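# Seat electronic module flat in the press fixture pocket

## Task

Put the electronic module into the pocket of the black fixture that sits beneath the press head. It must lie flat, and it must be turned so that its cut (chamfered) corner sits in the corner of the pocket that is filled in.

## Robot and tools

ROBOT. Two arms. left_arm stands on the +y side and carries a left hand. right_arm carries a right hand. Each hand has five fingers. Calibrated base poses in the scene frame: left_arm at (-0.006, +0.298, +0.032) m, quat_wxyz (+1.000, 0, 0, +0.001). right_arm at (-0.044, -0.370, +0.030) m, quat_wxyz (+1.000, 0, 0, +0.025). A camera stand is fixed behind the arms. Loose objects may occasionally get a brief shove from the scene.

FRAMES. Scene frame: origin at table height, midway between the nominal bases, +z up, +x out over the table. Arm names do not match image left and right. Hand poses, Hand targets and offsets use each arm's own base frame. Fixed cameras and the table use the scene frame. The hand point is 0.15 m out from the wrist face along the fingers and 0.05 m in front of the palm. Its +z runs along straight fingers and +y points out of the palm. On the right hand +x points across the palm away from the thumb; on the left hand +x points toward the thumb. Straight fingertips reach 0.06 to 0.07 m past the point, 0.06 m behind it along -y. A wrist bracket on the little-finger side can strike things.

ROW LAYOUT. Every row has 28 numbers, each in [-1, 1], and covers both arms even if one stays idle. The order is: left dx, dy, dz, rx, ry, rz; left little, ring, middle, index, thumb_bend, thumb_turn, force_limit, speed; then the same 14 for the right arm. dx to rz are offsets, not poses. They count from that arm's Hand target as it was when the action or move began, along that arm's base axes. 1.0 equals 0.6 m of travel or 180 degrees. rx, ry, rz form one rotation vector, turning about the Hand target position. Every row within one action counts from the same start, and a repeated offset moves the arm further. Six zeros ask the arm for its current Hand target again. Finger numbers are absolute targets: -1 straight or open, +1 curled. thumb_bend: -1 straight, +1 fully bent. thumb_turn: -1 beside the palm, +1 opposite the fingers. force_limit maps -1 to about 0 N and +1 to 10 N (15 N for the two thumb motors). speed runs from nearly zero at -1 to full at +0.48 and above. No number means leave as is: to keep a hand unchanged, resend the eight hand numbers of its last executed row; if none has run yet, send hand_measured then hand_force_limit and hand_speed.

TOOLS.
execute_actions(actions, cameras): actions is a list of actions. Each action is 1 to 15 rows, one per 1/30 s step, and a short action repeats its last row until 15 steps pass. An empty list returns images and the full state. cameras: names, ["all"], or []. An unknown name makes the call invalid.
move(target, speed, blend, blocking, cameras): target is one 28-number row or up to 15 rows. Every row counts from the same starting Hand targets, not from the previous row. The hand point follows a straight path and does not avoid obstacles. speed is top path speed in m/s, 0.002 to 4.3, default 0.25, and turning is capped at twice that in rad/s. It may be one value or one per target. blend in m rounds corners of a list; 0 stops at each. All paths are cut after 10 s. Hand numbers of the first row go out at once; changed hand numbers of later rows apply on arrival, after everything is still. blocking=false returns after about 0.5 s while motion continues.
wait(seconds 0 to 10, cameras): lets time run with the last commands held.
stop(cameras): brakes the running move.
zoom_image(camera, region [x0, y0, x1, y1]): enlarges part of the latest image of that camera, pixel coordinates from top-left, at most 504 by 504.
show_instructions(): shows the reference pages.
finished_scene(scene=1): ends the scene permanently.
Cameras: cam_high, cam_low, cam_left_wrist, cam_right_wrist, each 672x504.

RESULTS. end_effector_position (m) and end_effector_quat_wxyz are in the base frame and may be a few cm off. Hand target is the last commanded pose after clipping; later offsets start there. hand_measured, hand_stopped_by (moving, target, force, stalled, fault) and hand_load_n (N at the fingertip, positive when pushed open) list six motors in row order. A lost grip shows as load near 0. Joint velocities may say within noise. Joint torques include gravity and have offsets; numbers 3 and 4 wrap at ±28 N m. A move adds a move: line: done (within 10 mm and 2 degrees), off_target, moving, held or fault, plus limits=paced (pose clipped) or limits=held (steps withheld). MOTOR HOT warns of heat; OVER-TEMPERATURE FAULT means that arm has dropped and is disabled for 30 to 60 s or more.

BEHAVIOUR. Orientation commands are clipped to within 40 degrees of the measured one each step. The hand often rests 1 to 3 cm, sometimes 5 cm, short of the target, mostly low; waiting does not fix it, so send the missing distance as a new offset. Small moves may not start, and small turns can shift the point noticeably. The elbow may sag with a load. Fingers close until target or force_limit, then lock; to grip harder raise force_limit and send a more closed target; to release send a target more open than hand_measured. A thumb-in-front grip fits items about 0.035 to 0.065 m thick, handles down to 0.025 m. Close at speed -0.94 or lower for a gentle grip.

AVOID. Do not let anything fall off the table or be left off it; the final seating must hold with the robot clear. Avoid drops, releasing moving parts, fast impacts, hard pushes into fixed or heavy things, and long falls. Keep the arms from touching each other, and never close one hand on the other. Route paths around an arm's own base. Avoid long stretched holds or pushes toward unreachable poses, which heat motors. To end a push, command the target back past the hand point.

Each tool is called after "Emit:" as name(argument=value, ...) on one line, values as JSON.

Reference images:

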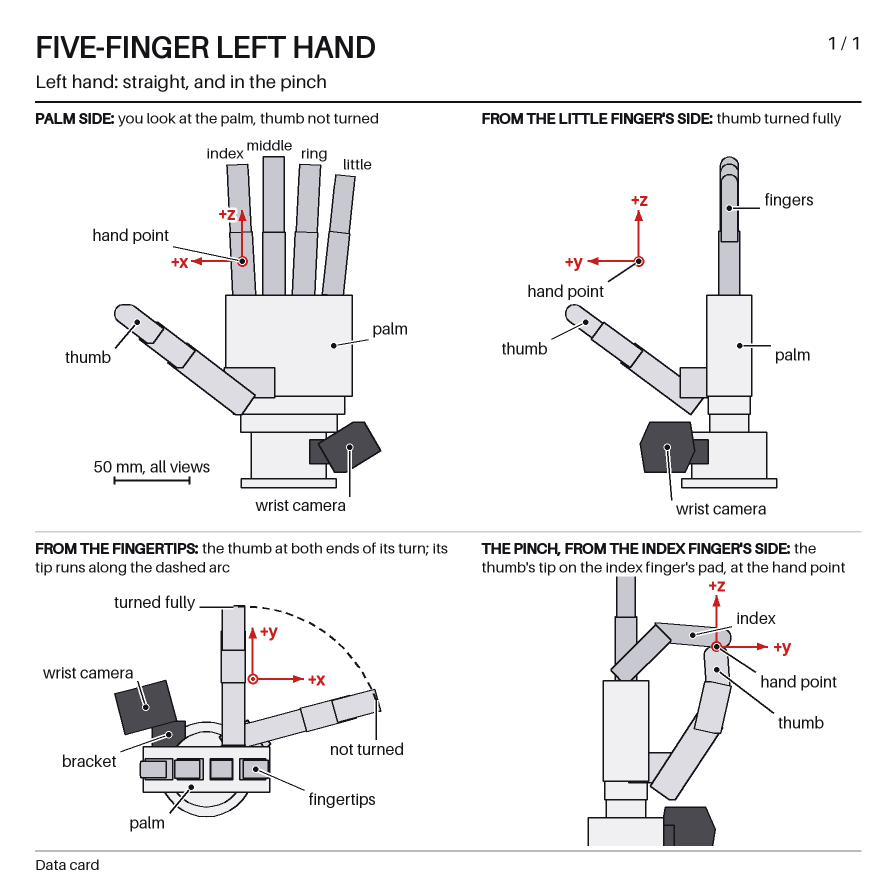

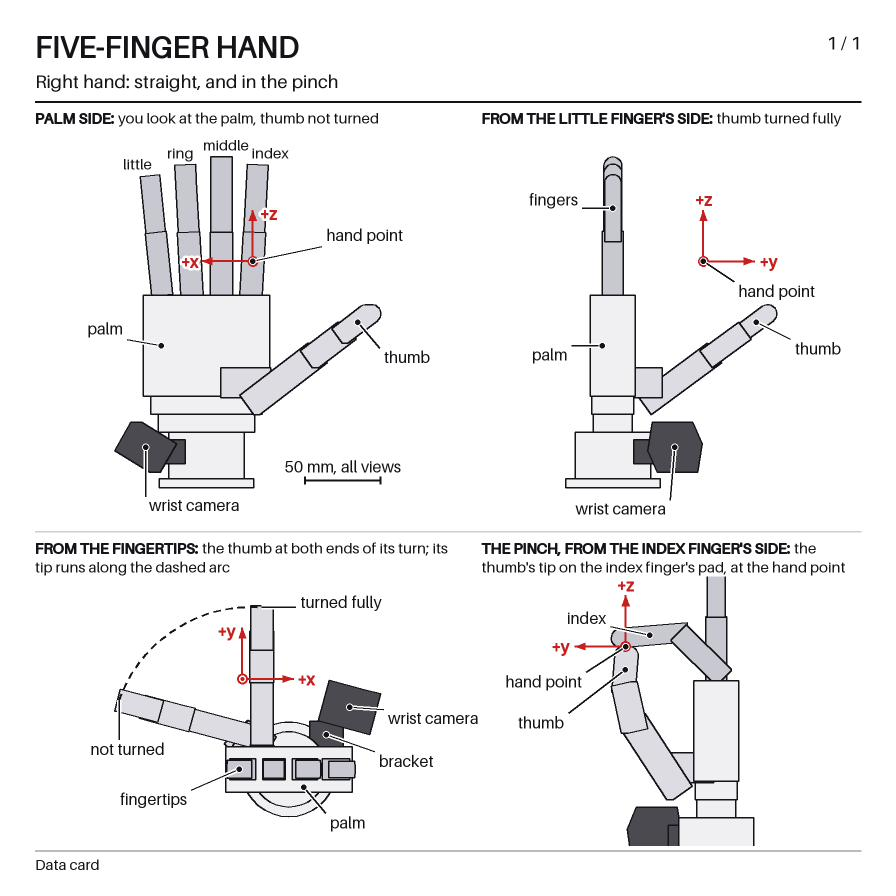

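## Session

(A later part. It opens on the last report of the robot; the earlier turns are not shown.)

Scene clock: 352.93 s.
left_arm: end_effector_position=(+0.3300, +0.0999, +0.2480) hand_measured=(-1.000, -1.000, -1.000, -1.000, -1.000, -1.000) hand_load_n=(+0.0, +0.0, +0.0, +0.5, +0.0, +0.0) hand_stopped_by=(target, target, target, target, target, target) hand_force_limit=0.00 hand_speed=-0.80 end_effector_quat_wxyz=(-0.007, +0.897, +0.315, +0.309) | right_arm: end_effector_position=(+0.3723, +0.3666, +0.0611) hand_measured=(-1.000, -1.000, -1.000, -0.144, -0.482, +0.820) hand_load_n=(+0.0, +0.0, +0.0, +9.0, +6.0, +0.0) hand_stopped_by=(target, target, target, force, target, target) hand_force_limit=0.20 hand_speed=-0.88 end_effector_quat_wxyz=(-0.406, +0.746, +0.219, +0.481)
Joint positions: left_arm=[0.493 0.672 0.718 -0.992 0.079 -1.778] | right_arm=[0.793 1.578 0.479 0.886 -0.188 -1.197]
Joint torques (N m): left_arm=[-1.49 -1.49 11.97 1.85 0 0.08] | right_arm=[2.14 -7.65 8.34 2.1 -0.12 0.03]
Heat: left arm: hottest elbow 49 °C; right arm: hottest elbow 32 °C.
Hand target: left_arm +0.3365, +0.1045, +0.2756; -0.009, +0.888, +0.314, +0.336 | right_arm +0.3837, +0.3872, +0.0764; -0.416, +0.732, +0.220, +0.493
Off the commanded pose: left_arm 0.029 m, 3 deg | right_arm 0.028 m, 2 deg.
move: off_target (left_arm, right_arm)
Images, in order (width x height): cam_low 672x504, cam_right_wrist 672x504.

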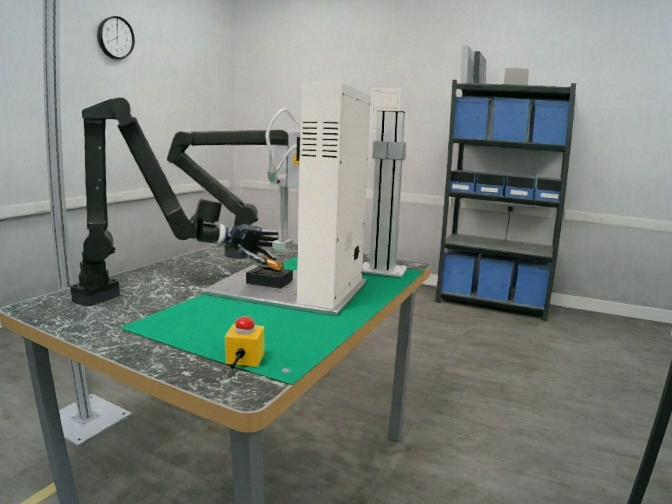

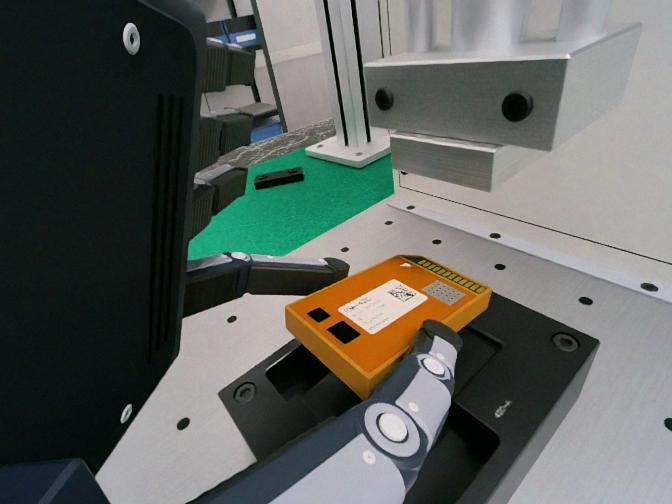

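Emit:
execute_actions(actions=[])

Emit:
zoom_image(camera="cam_right_wrist", region=[210, 300, 410, 504])

Emit:
zoom_image(camera="cam_right_wrist", region=[430, 260, 630, 460])

Emit:
zoom_image(camera="cam_high", region=[320, 70, 480, 230])

Scene clock: 356.80 s.
left_arm: end_effector_position=(+0.3300, +0.0999, +0.2480) hand_measured=(-1.000, -1.000, -1.000, -1.000, -1.000, -1.000) hand_load_n=(+0.0, +0.0, +0.0, +0.0, +0.0, +0.0) hand_stopped_by=(target, target, target, target, target, target) hand_force_limit=0.00 hand_speed=-0.80 end_effector_quat_wxyz=(-0.007, +0.897, +0.315, +0.309) | right_arm: end_effector_position=(+0.3723, +0.3666, +0.0611) hand_measured=(-1.000, -1.000, -1.000, -0.144, -0.482, +0.820) hand_load_n=(+0.0, -0.5, -0.5, +8.5, +6.0, +0.0) hand_stopped_by=(target, target, target, force, target, target) hand_force_limit=0.20 hand_speed=-0.88 end_effector_quat_wxyz=(-0.406, +0.746, +0.219, +0.481)
Joint positions: left_arm=[0.493 0.672 0.718 -0.992 0.079 -1.778] | right_arm=[0.793 1.578 0.479 0.886 -0.188 -1.197]
Joint velocities: within noise
Joint torques (N m): left_arm=[-1.61 -1.49 11.99 1.84 0 0.08] | right_arm=[2.14 -7.65 8.34 2.14 -0.12 0.04]
Heat: left arm: hottest elbow 49 °C; right arm: hottest elbow 32 °C.
Hand target: left_arm +0.3365, +0.1045, +0.2756; -0.009, +0.888, +0.314, +0.336 | right_arm +0.3837, +0.3872, +0.0764; -0.416, +0.732, +0.220, +0.493
Off the commanded pose: left_arm 0.029 m, 3 deg | right_arm 0.028 m, 2 deg.

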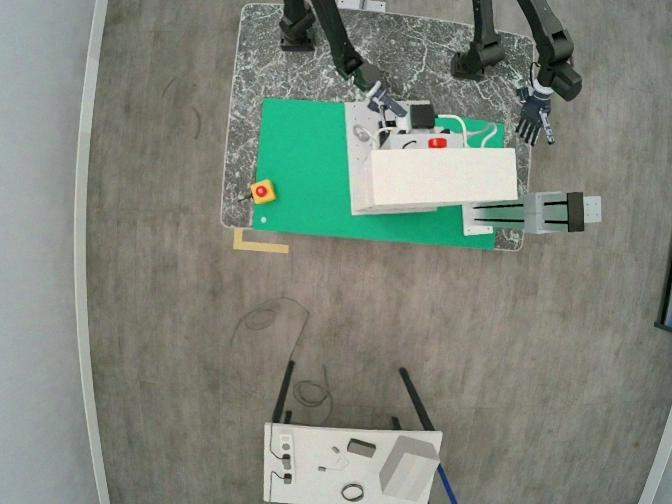

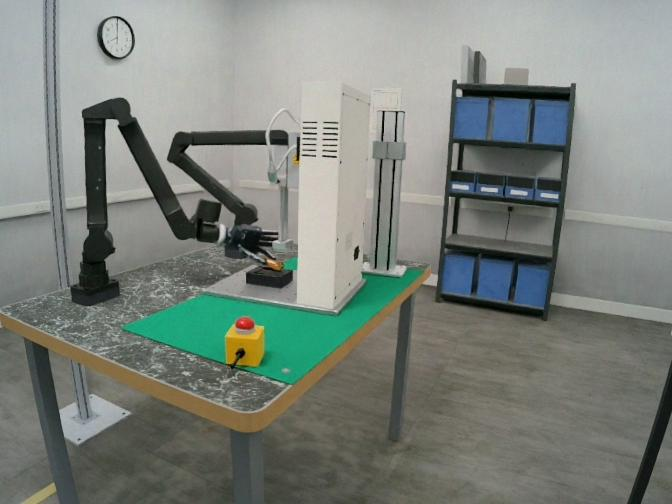

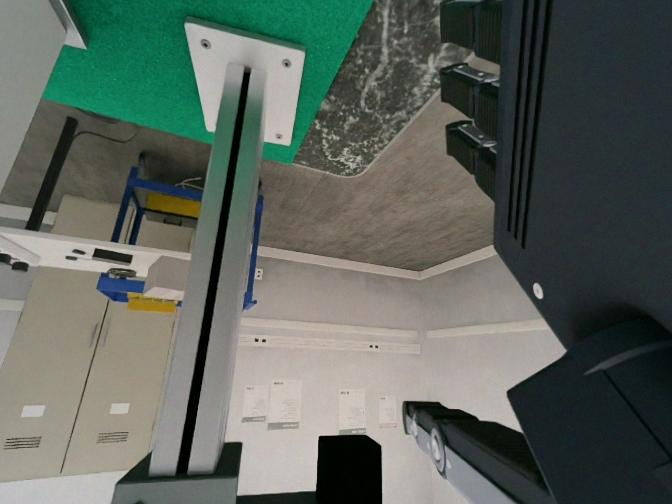

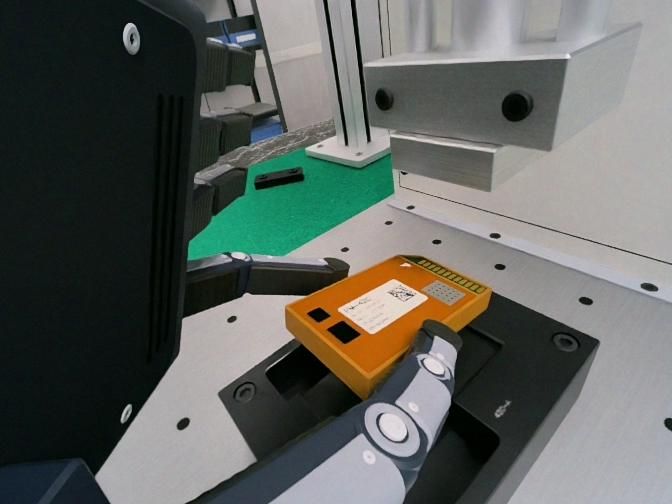

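Scaled by 2.471 from the camera's 672x504 image, which has a finer 960x720 frame.

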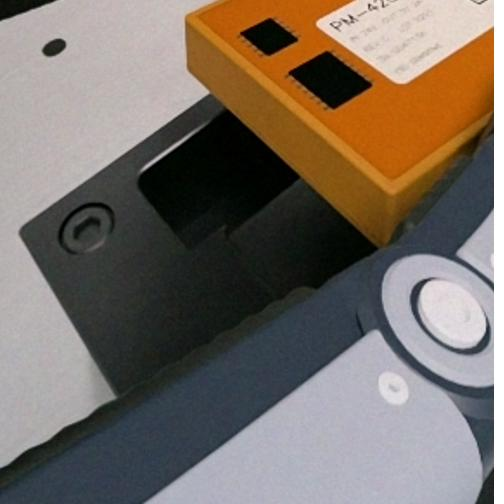

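Scaled by 2.520 from the camera's 672x504 image, which has a finer 960x720 frame.

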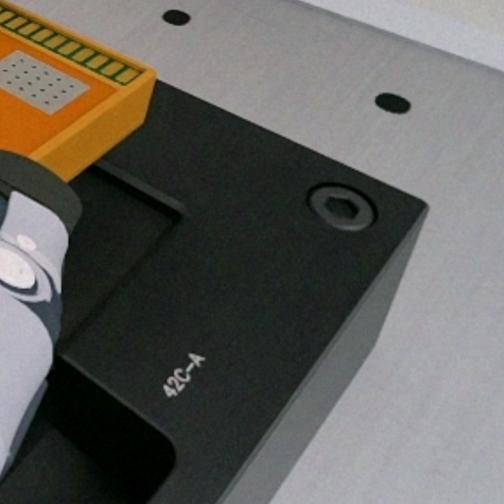

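Scaled by 3.150 from the camera's 672x504 image, which has a finer 960x720 frame.

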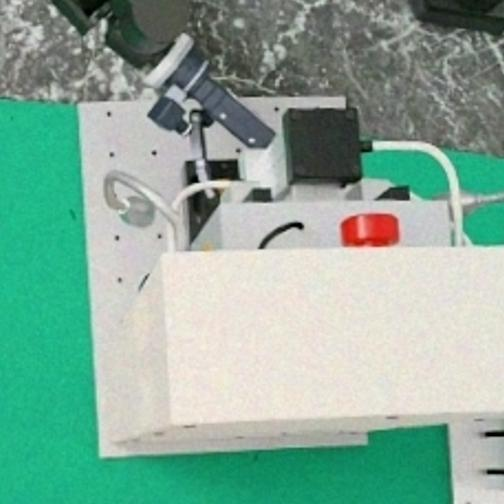

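Emit:
zoom_image(camera="cam_high", region=[360, 100, 420, 160])

Scaled by 8.400 from the camera's 672x504 image, which has a finer 960x720 frame.

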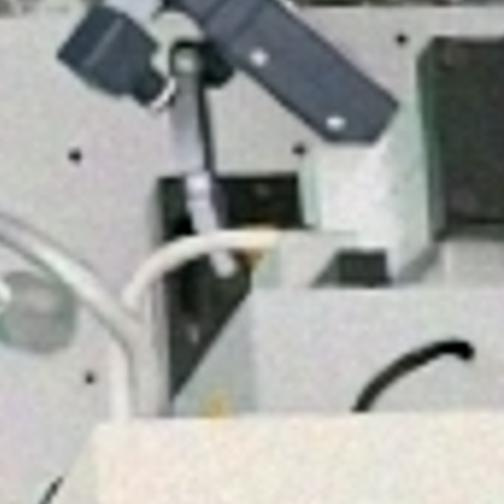

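Emit:
move(target=[[0,0,0,0,0,0,-1,-1,-1,-1,-1,-1,0,-0.8, -0.005,-0.005,-0.04,0,0,0,-1,-1,-1,0.15,-0.48,0.82,0.2,-0.88]], speed=0.03, cameras=["cam_right_wrist","cam_low"])

Emit:
zoom_image(camera="cam_right_wrist", region=[200, 180, 600, 480])

Emit:
zoom_image(camera="cam_low", region=[244, 250, 296, 292])

Scene clock: 360.37 s.
left_arm: end_effector_position=(+0.3300, +0.0999, +0.2480) hand_measured=(-1.000, -1.000, -1.000, -1.000, -1.000, -1.000) hand_load_n=(+0.0, +0.0, +0.0, +0.0, +0.0, +0.0) hand_stopped_by=(target, target, target, target, target, target) hand_force_limit=0.00 hand_speed=-0.80 end_effector_quat_wxyz=(-0.007, +0.897, +0.315, +0.309) | right_arm: end_effector_position=(+0.3736, +0.3679, +0.0415) hand_measured=(-1.000, -1.000, -1.000, -0.144, -0.482, +0.820) hand_load_n=(+0.0, +0.0, +0.0, +7.5, +6.0, +0.0) hand_stopped_by=(target, target, target, force, target, target) hand_force_limit=0.20 hand_speed=-0.88 end_effector_quat_wxyz=(-0.405, +0.746, +0.219, +0.480)
Joint positions: left_arm=[0.493 0.672 0.718 -0.992 0.079 -1.778] | right_arm=[0.793 1.655 0.479 0.96 -0.188 -1.197]
Joint torques (N m): left_arm=[-1.49 -1.49 11.99 1.84 0 0.08] | right_arm=[2.2 -7.77 6.56 3.23 -0.11 0.04]
Heat: left arm: hottest elbow 49 °C; right arm: hottest elbow 32 °C.
Hand target: left_arm +0.3365, +0.1045, +0.2756; -0.009, +0.888, +0.314, +0.336 | right_arm +0.3807, +0.3842, +0.0524; -0.416, +0.732, +0.220, +0.493
Off the commanded pose: left_arm 0.029 m, 3 deg | right_arm 0.021 m, 3 deg.
move: off_target (left_arm, right_arm)
Images, in order (width x height): cam_low 672x504, cam_right_wrist 672x504.

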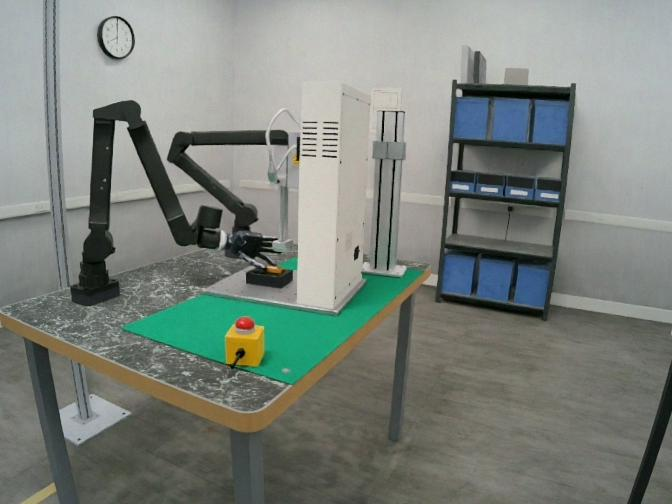

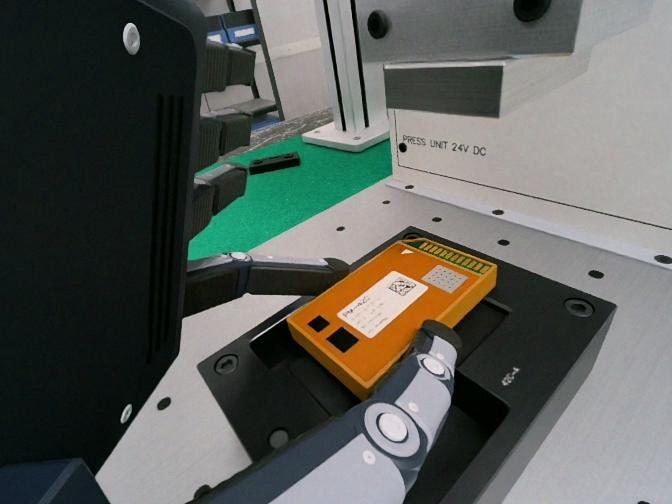

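Scaled by 1.260 from the camera's 672x504 image, which has a finer 960x720 frame.

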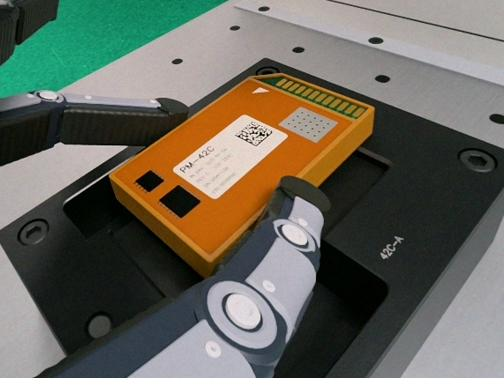

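Scaled by 9.692 from the camera's 672x504 image, which has a finer 960x720 frame.

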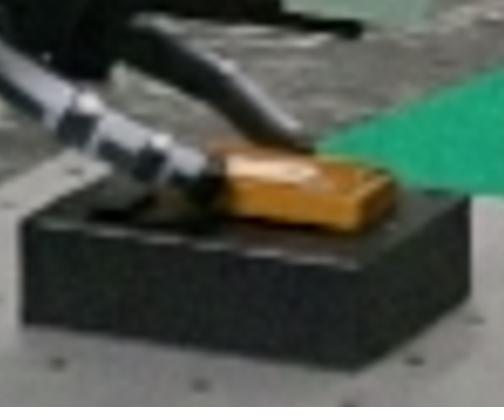

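Emit:
move(target=[[0,0,0,0,0,0,-1,-1,-1,-1,-1,-1,0,-0.8, 0,0,0.022,0,0,0,-1,-1,-1,0.15,-0.48,0.82,0.2,-0.88],[0,0,0,0,0,0,-1,-1,-1,-1,-1,-1,0,-0.8, -0.0118,-0.057,0.0227,0,0,0,-1,-1,-1,0.15,-0.48,0.82,0.2,-0.88],[0,0,0,0,0,0,-1,-1,-1,-1,-1,-1,0,-0.8, -0.0118,-0.0112,0.0193,0,0,0,-1,-1,-1,0.15,-0.48,0.82,0.2,-0.88]], speed=0.05, cameras=["cam_right_wrist","cam_low"])

Emit:
zoom_image(camera="cam_right_wrist", region=[200, 180, 600, 480])

Emit:
zoom_image(camera="cam_low", region=[244, 250, 296, 292])

Scene clock: 364.53 s.
left_arm: end_effector_position=(+0.3300, +0.0999, +0.2480) hand_measured=(-1.000, -1.000, -1.000, -1.000, -1.000, -1.000) hand_load_n=(+0.0, +0.0, +0.0, +0.0, +0.0, +0.0) hand_stopped_by=(target, target, target, target, target, target) hand_force_limit=0.00 hand_speed=-0.80 end_effector_quat_wxyz=(-0.007, +0.897, +0.315, +0.309) | right_arm: end_effector_position=(+0.3656, +0.3582, +0.0525) hand_measured=(-1.000, -1.000, -1.000, -0.144, -0.482, +0.820) hand_load_n=(+0.0, +0.0, +0.0, +8.0, +5.5, +0.0) hand_stopped_by=(target, target, target, force, target, target) hand_force_limit=0.20 hand_speed=-0.88 end_effector_quat_wxyz=(-0.406, +0.743, +0.218, +0.485)
Joint positions: left_arm=[0.493 0.672 0.718 -0.992 0.079 -1.778] | right_arm=[0.792 1.598 0.444 0.949 -0.187 -1.197]
Joint torques (N m): left_arm=[-1.49 -1.49 11.99 1.85 0 0.08] | right_arm=[2.61 -7.41 7.47 2.17 0.1 0.04]
Heat: left arm: hottest elbow 49 °C; right arm: hottest elbow 32 °C.
Hand target: left_arm +0.3365, +0.1045, +0.2756; -0.009, +0.888, +0.314, +0.336 | right_arm +0.3736, +0.3775, +0.0640; -0.416, +0.732, +0.220, +0.493
Off the commanded pose: left_arm 0.029 m, 3 deg | right_arm 0.024 m, 2 deg.
move: off_target (left_arm, right_arm)
Images, in order (width x height): cam_low 672x504, cam_right_wrist 672x504.

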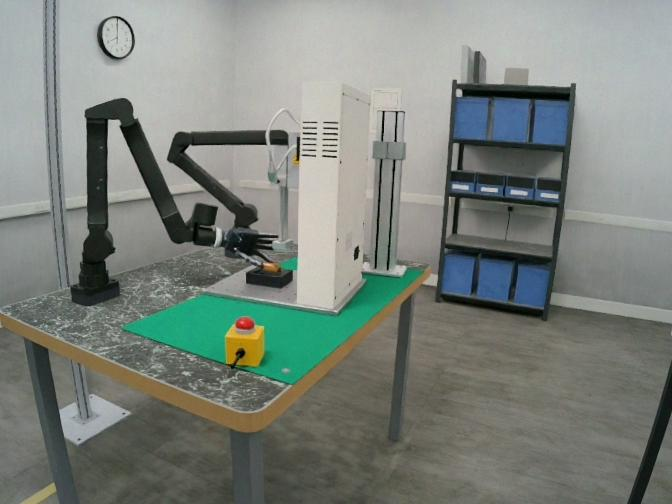

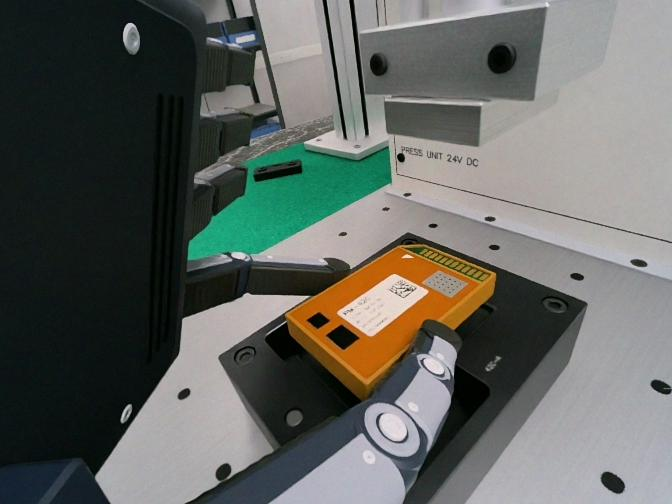

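Scaled by 1.260 from the camera's 672x504 image, which has a finer 960x720 frame.

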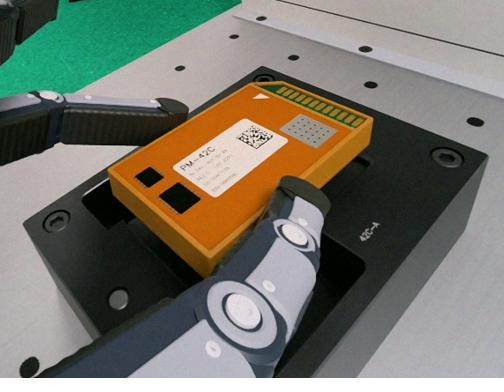

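Scaled by 9.692 from the camera's 672x504 image, which has a finer 960x720 frame.

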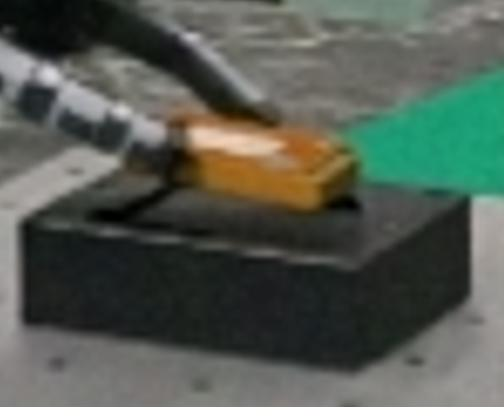

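Emit:
wait(seconds=0.1, cameras=["all"])

Emit:
zoom_image(camera="cam_low", region=[244, 250, 296, 292])

Emit:
zoom_image(camera="cam_right_wrist", region=[200, 180, 600, 480])

Scene clock: 365.43 s.
left_arm: end_effector_position=(+0.3300, +0.0999, +0.2480) hand_measured=(-1.000, -1.000, -1.000, -1.000, -1.000, -1.000) hand_load_n=(+0.0, +0.0, +0.0, +0.0, -0.5, +0.0) hand_stopped_by=(target, target, target, target, target, target) hand_force_limit=0.00 hand_speed=-0.80 end_effector_quat_wxyz=(-0.007, +0.897, +0.315, +0.309) | right_arm: end_effector_position=(+0.3656, +0.3582, +0.0525) hand_measured=(-1.000, -1.000, -1.000, -0.144, -0.482, +0.820) hand_load_n=(+0.0, +0.0, +0.0, +8.0, +5.5, +0.0) hand_stopped_by=(target, target, target, force, target, target) hand_force_limit=0.20 hand_speed=-0.88 end_effector_quat_wxyz=(-0.406, +0.743, +0.218, +0.485)
Joint positions: left_arm=[0.493 0.672 0.718 -0.992 0.079 -1.778] | right_arm=[0.792 1.598 0.444 0.949 -0.187 -1.197]
Joint torques (N m): left_arm=[-1.49 -1.49 11.97 1.84 0 0.08] | right_arm=[2.43 -7.41 7.49 2.18 0.1 0.03]
Heat: left arm: hottest elbow 49 °C; right arm: hottest elbow 32 °C.
Hand target: left_arm +0.3365, +0.1045, +0.2756; -0.009, +0.888, +0.314, +0.336 | right_arm +0.3736, +0.3775, +0.0640; -0.416, +0.732, +0.220, +0.493
Off the commanded pose: left_arm 0.029 m, 3 deg | right_arm 0.024 m, 2 deg.
wait: 0.10 s; at rest from the start

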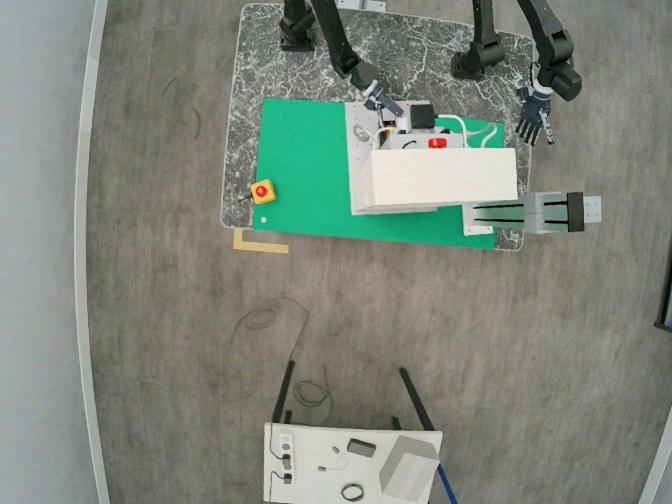

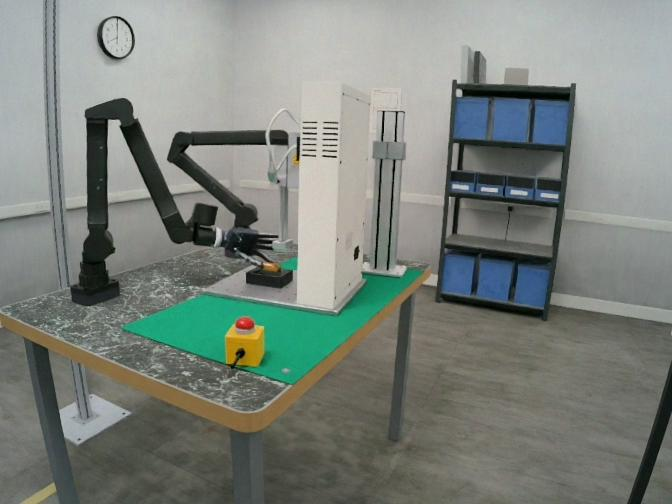

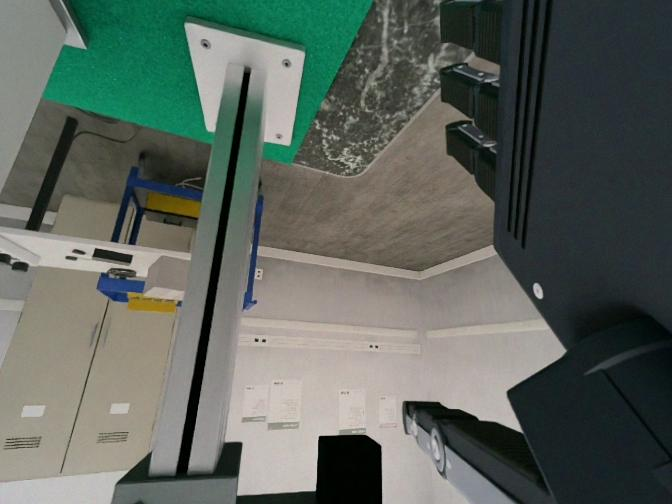

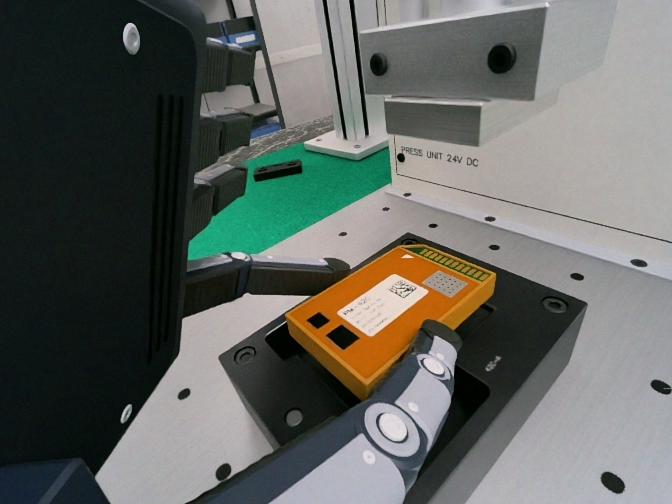

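Scaled by 9.692 from the camera's 672x504 image, which has a finer 960x720 frame.

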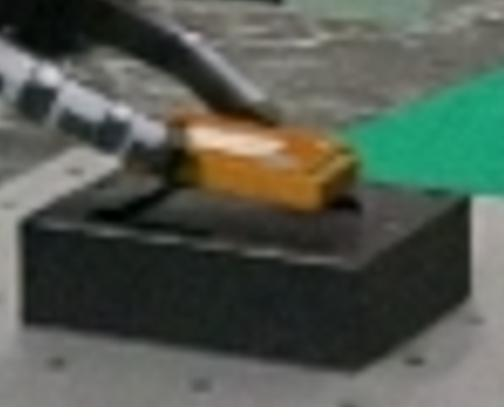

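Scaled by 1.260 from the camera's 672x504 image, which has a finer 960x720 frame.

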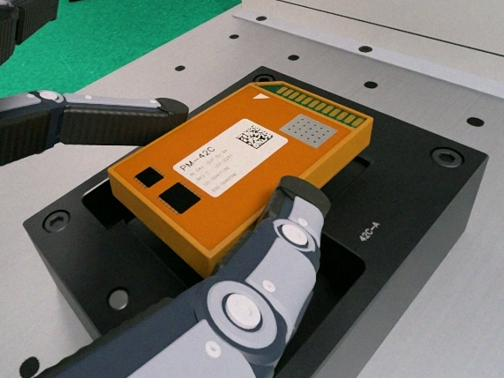

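Emit:
zoom_image(camera="cam_right_wrist", region=[380, 220, 600, 385])

Emit:
zoom_image(camera="cam_right_wrist", region=[200, 300, 420, 465])

Scaled by 2.291 from the camera's 672x504 image, which has a finer 960x720 frame.

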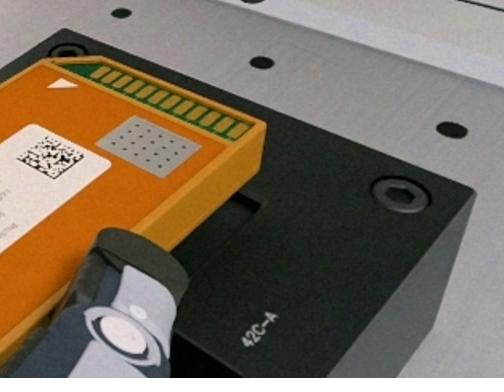

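Scaled by 2.291 from the camera's 672x504 image, which has a finer 960x720 frame.

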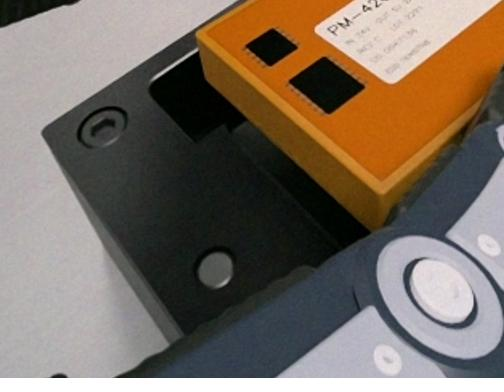

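Emit:
move(target=[0,0,0,0,0,0,-1,-1,-1,-1,-1,-1,0,-0.8,0,0,-0.0133,0,0,0,-1,-1,-1,0.15,-0.48,0.82,0.2,-0.88], speed=0.03, cameras=["cam_low","cam_right_wrist"])

Emit:
zoom_image(camera="cam_low", region=[244, 250, 296, 292])

Emit:
zoom_image(camera="cam_right_wrist", region=[200, 180, 600, 480])

Emit:
zoom_image(camera="cam_right_wrist", region=[380, 220, 600, 385])

Scene clock: 368.47 s.
left_arm: end_effector_position=(+0.3300, +0.0999, +0.2480) hand_measured=(-1.000, -1.000, -1.000, -1.000, -1.000, -1.000) hand_load_n=(+0.0, +0.0, +0.0, +0.0, -0.5, +0.0) hand_stopped_by=(target, target, target, target, target, target) hand_force_limit=0.00 hand_speed=-0.80 end_effector_quat_wxyz=(-0.007, +0.897, +0.315, +0.309) | right_arm: end_effector_position=(+0.3643, +0.3574, +0.0410) hand_measured=(-1.000, -1.000, -1.000, -0.144, -0.482, +0.820) hand_load_n=(+0.0, +0.0, +0.0, +8.0, +5.5, +0.0) hand_stopped_by=(target, target, target, force, target, target) hand_force_limit=0.20 hand_speed=-0.88 end_effector_quat_wxyz=(-0.403, +0.750, +0.219, +0.478)
Joint positions: left_arm=[0.493 0.672 0.718 -0.992 0.079 -1.778] | right_arm=[0.792 1.625 0.444 0.957 -0.188 -1.197]
Joint torques (N m): left_arm=[-1.49 -1.49 11.99 1.85 0 0.08] | right_arm=[2.55 -7.41 7.09 3.19 0.09 0.04]
Heat: left arm: hottest elbow 49 °C; right arm: hottest elbow 32 °C.
Hand target: left_arm +0.3365, +0.1045, +0.2756; -0.009, +0.888, +0.314, +0.336 | right_arm +0.3736, +0.3775, +0.0560; -0.416, +0.732, +0.220, +0.493
Off the commanded pose: left_arm 0.029 m, 3 deg | right_arm 0.027 m, 3 deg.
move: off_target (left_arm, right_arm)
Images, in order (width x height): cam_low 672x504, cam_right_wrist 672x504.

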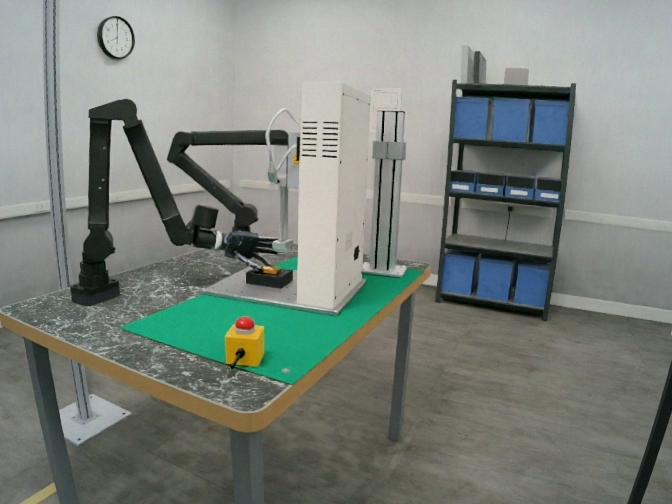

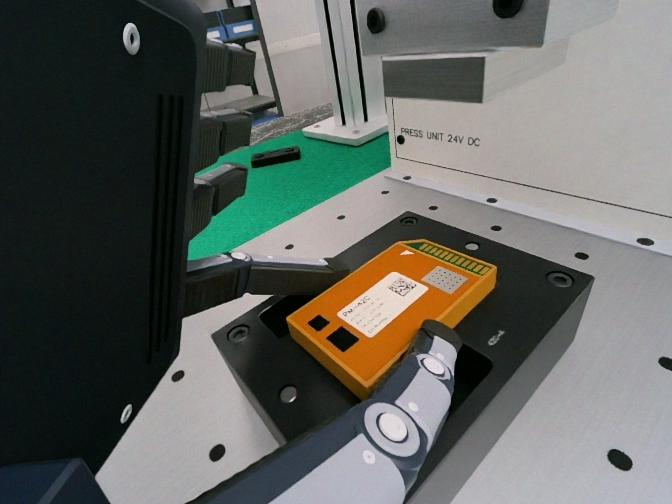

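Scaled by 9.692 from the camera's 672x504 image, which has a finer 960x720 frame.

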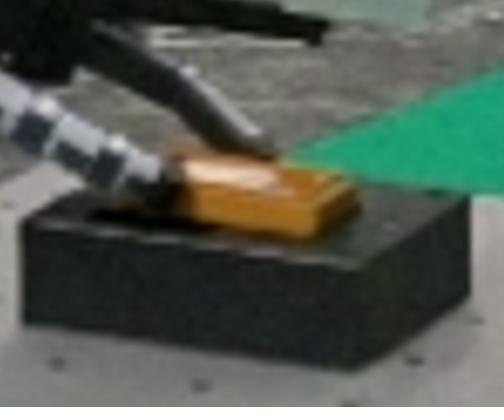

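Scaled by 1.260 from the camera's 672x504 image, which has a finer 960x720 frame.

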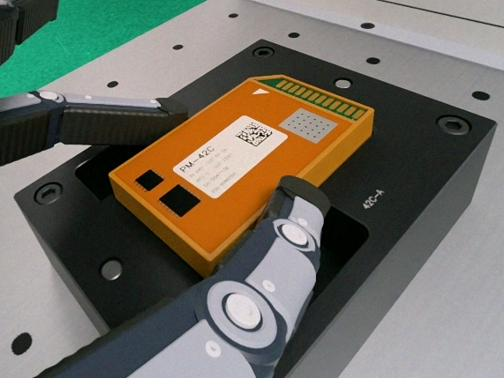

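Scaled by 2.291 from the camera's 672x504 image, which has a finer 960x720 frame.

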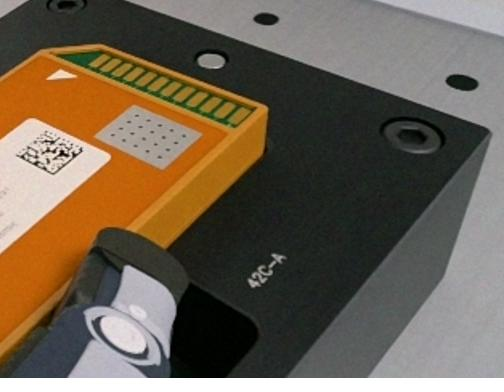

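Emit:
zoom_image(camera="cam_right_wrist", region=[200, 280, 420, 445])

Emit:
zoom_image(camera="cam_right_wrist", region=[460, 240, 540, 300])

Scaled by 2.291 from the camera's 672x504 image, which has a finer 960x720 frame.

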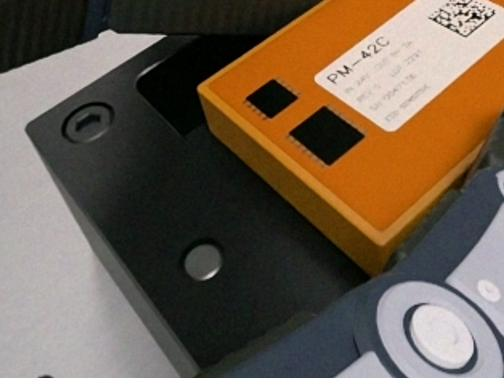

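Scaled by 6.300 from the camera's 672x504 image, which has a finer 960x720 frame.

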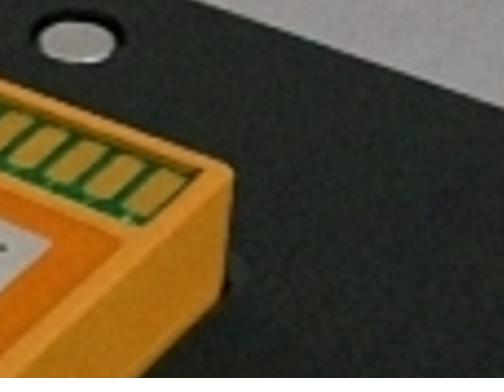

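Emit:
zoom_image(camera="cam_low", region=[264, 260, 288, 278])

Emit:
zoom_image(camera="cam_right_wrist", region=[260, 310, 340, 370])

Scaled by 21.000 from the camera's 672x504 image, which has a finer 960x720 frame.

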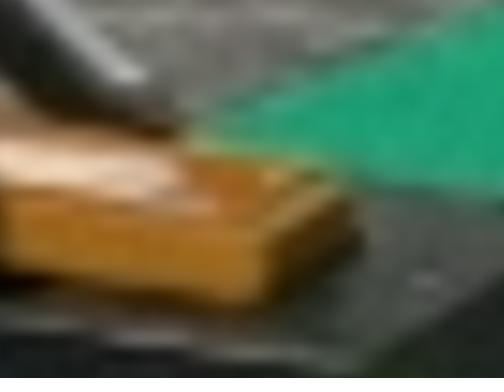

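Scaled by 6.300 from the camera's 672x504 image, which has a finer 960x720 frame.

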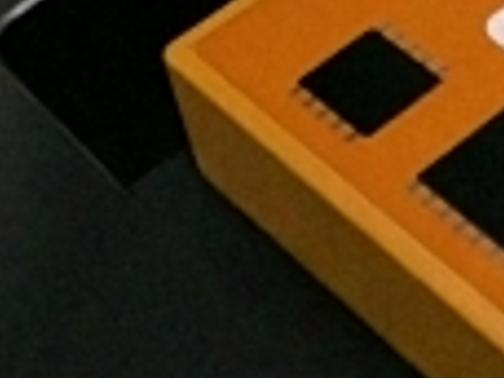

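Emit:
move(target=[[0,0,0,0,0,0,-1,-1,-1,-1,-1,-1,0,-0.8,0.003,0.002,0.007,0,0,0.0083,-1,-1,-1,0.15,-0.48,0.82,0.2,-0.88],[0,0,0,0,0,0,-1,-1,-1,-1,-1,-1,0,-0.8,0.005,0.0033,0.002,0,0,0.0083,-1,-1,-1,0.15,-0.48,0.82,0.2,-0.88]], speed=0.03, cameras=["cam_low","cam_right_wrist"])

Emit:
zoom_image(camera="cam_low", region=[244, 250, 296, 292])

Emit:
zoom_image(camera="cam_right_wrist", region=[380, 220, 600, 385])

Emit:
zoom_image(camera="cam_right_wrist", region=[200, 280, 420, 445])

Scene clock: 373.13 s.
left_arm: end_effector_position=(+0.3300, +0.0999, +0.2480) hand_measured=(-1.000, -1.000, -1.000, -1.000, -1.000, -1.000) hand_load_n=(+0.0, +0.0, +0.0, +0.0, +0.0, +0.0) hand_stopped_by=(target, target, target, target, target, target) hand_force_limit=0.00 hand_speed=-0.80 end_effector_quat_wxyz=(-0.007, +0.897, +0.315, +0.309) | right_arm: end_effector_position=(+0.3625, +0.3592, +0.0410) hand_measured=(-1.000, -1.000, -1.000, -0.144, -0.482, +0.820) hand_load_n=(+0.0, +0.0, +0.0, +5.5, +5.0, +0.0) hand_stopped_by=(target, target, target, force, target, target) hand_force_limit=0.20 hand_speed=-0.88 end_effector_quat_wxyz=(-0.408, +0.748, +0.223, +0.474)
Joint positions: left_arm=[0.493 0.672 0.718 -0.992 0.079 -1.778] | right_arm=[0.79 1.625 0.444 0.957 -0.205 -1.197]
Joint torques (N m): left_arm=[-1.49 -1.49 11.97 1.84 0 0.08] | right_arm=[1.44 -7.36 7.75 2.74 -0.75 -0.05]
Heat: left arm: hottest elbow 49 °C; right arm: hottest elbow 32 °C.
Hand target: left_arm +0.3365, +0.1045, +0.2756; -0.009, +0.888, +0.314, +0.336 | right_arm +0.3766, +0.3795, +0.0572; -0.423, +0.729, +0.229, +0.487
Off the commanded pose: left_arm 0.029 m, 3 deg | right_arm 0.030 m, 3 deg.
move: off_target (left_arm, right_arm)
Images, in order (width x height): cam_low 672x504, cam_right_wrist 672x504.

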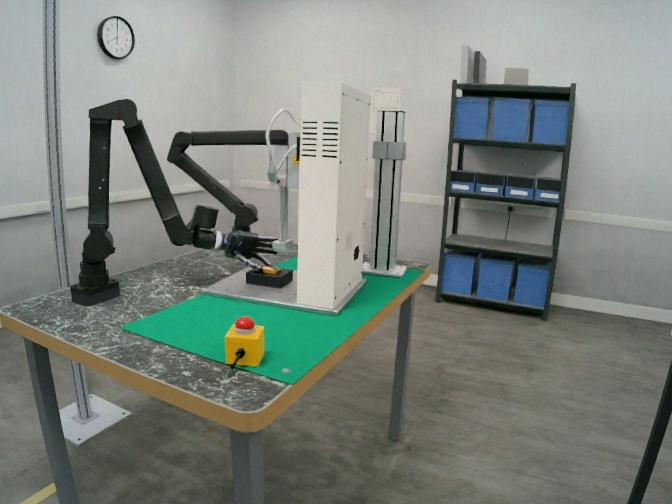

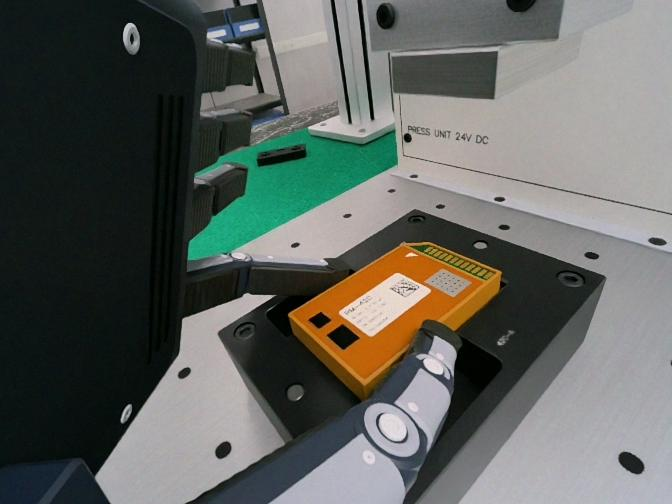

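Scaled by 9.692 from the camera's 672x504 image, which has a finer 960x720 frame.

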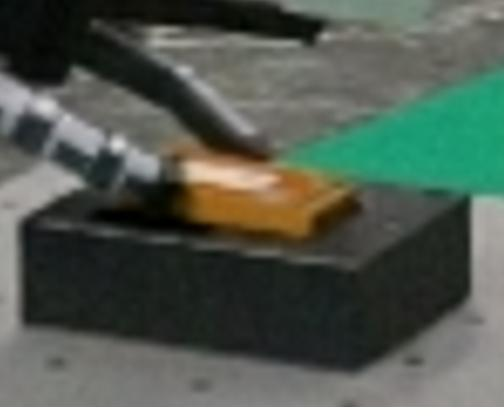

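Scaled by 2.291 from the camera's 672x504 image, which has a finer 960x720 frame.

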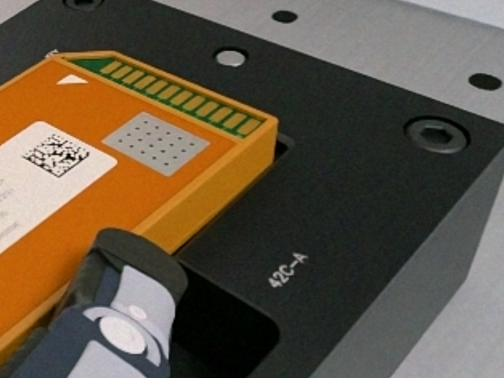

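Scaled by 2.291 from the camera's 672x504 image, which has a finer 960x720 frame.

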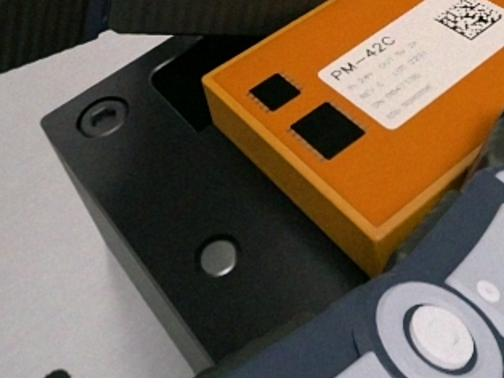

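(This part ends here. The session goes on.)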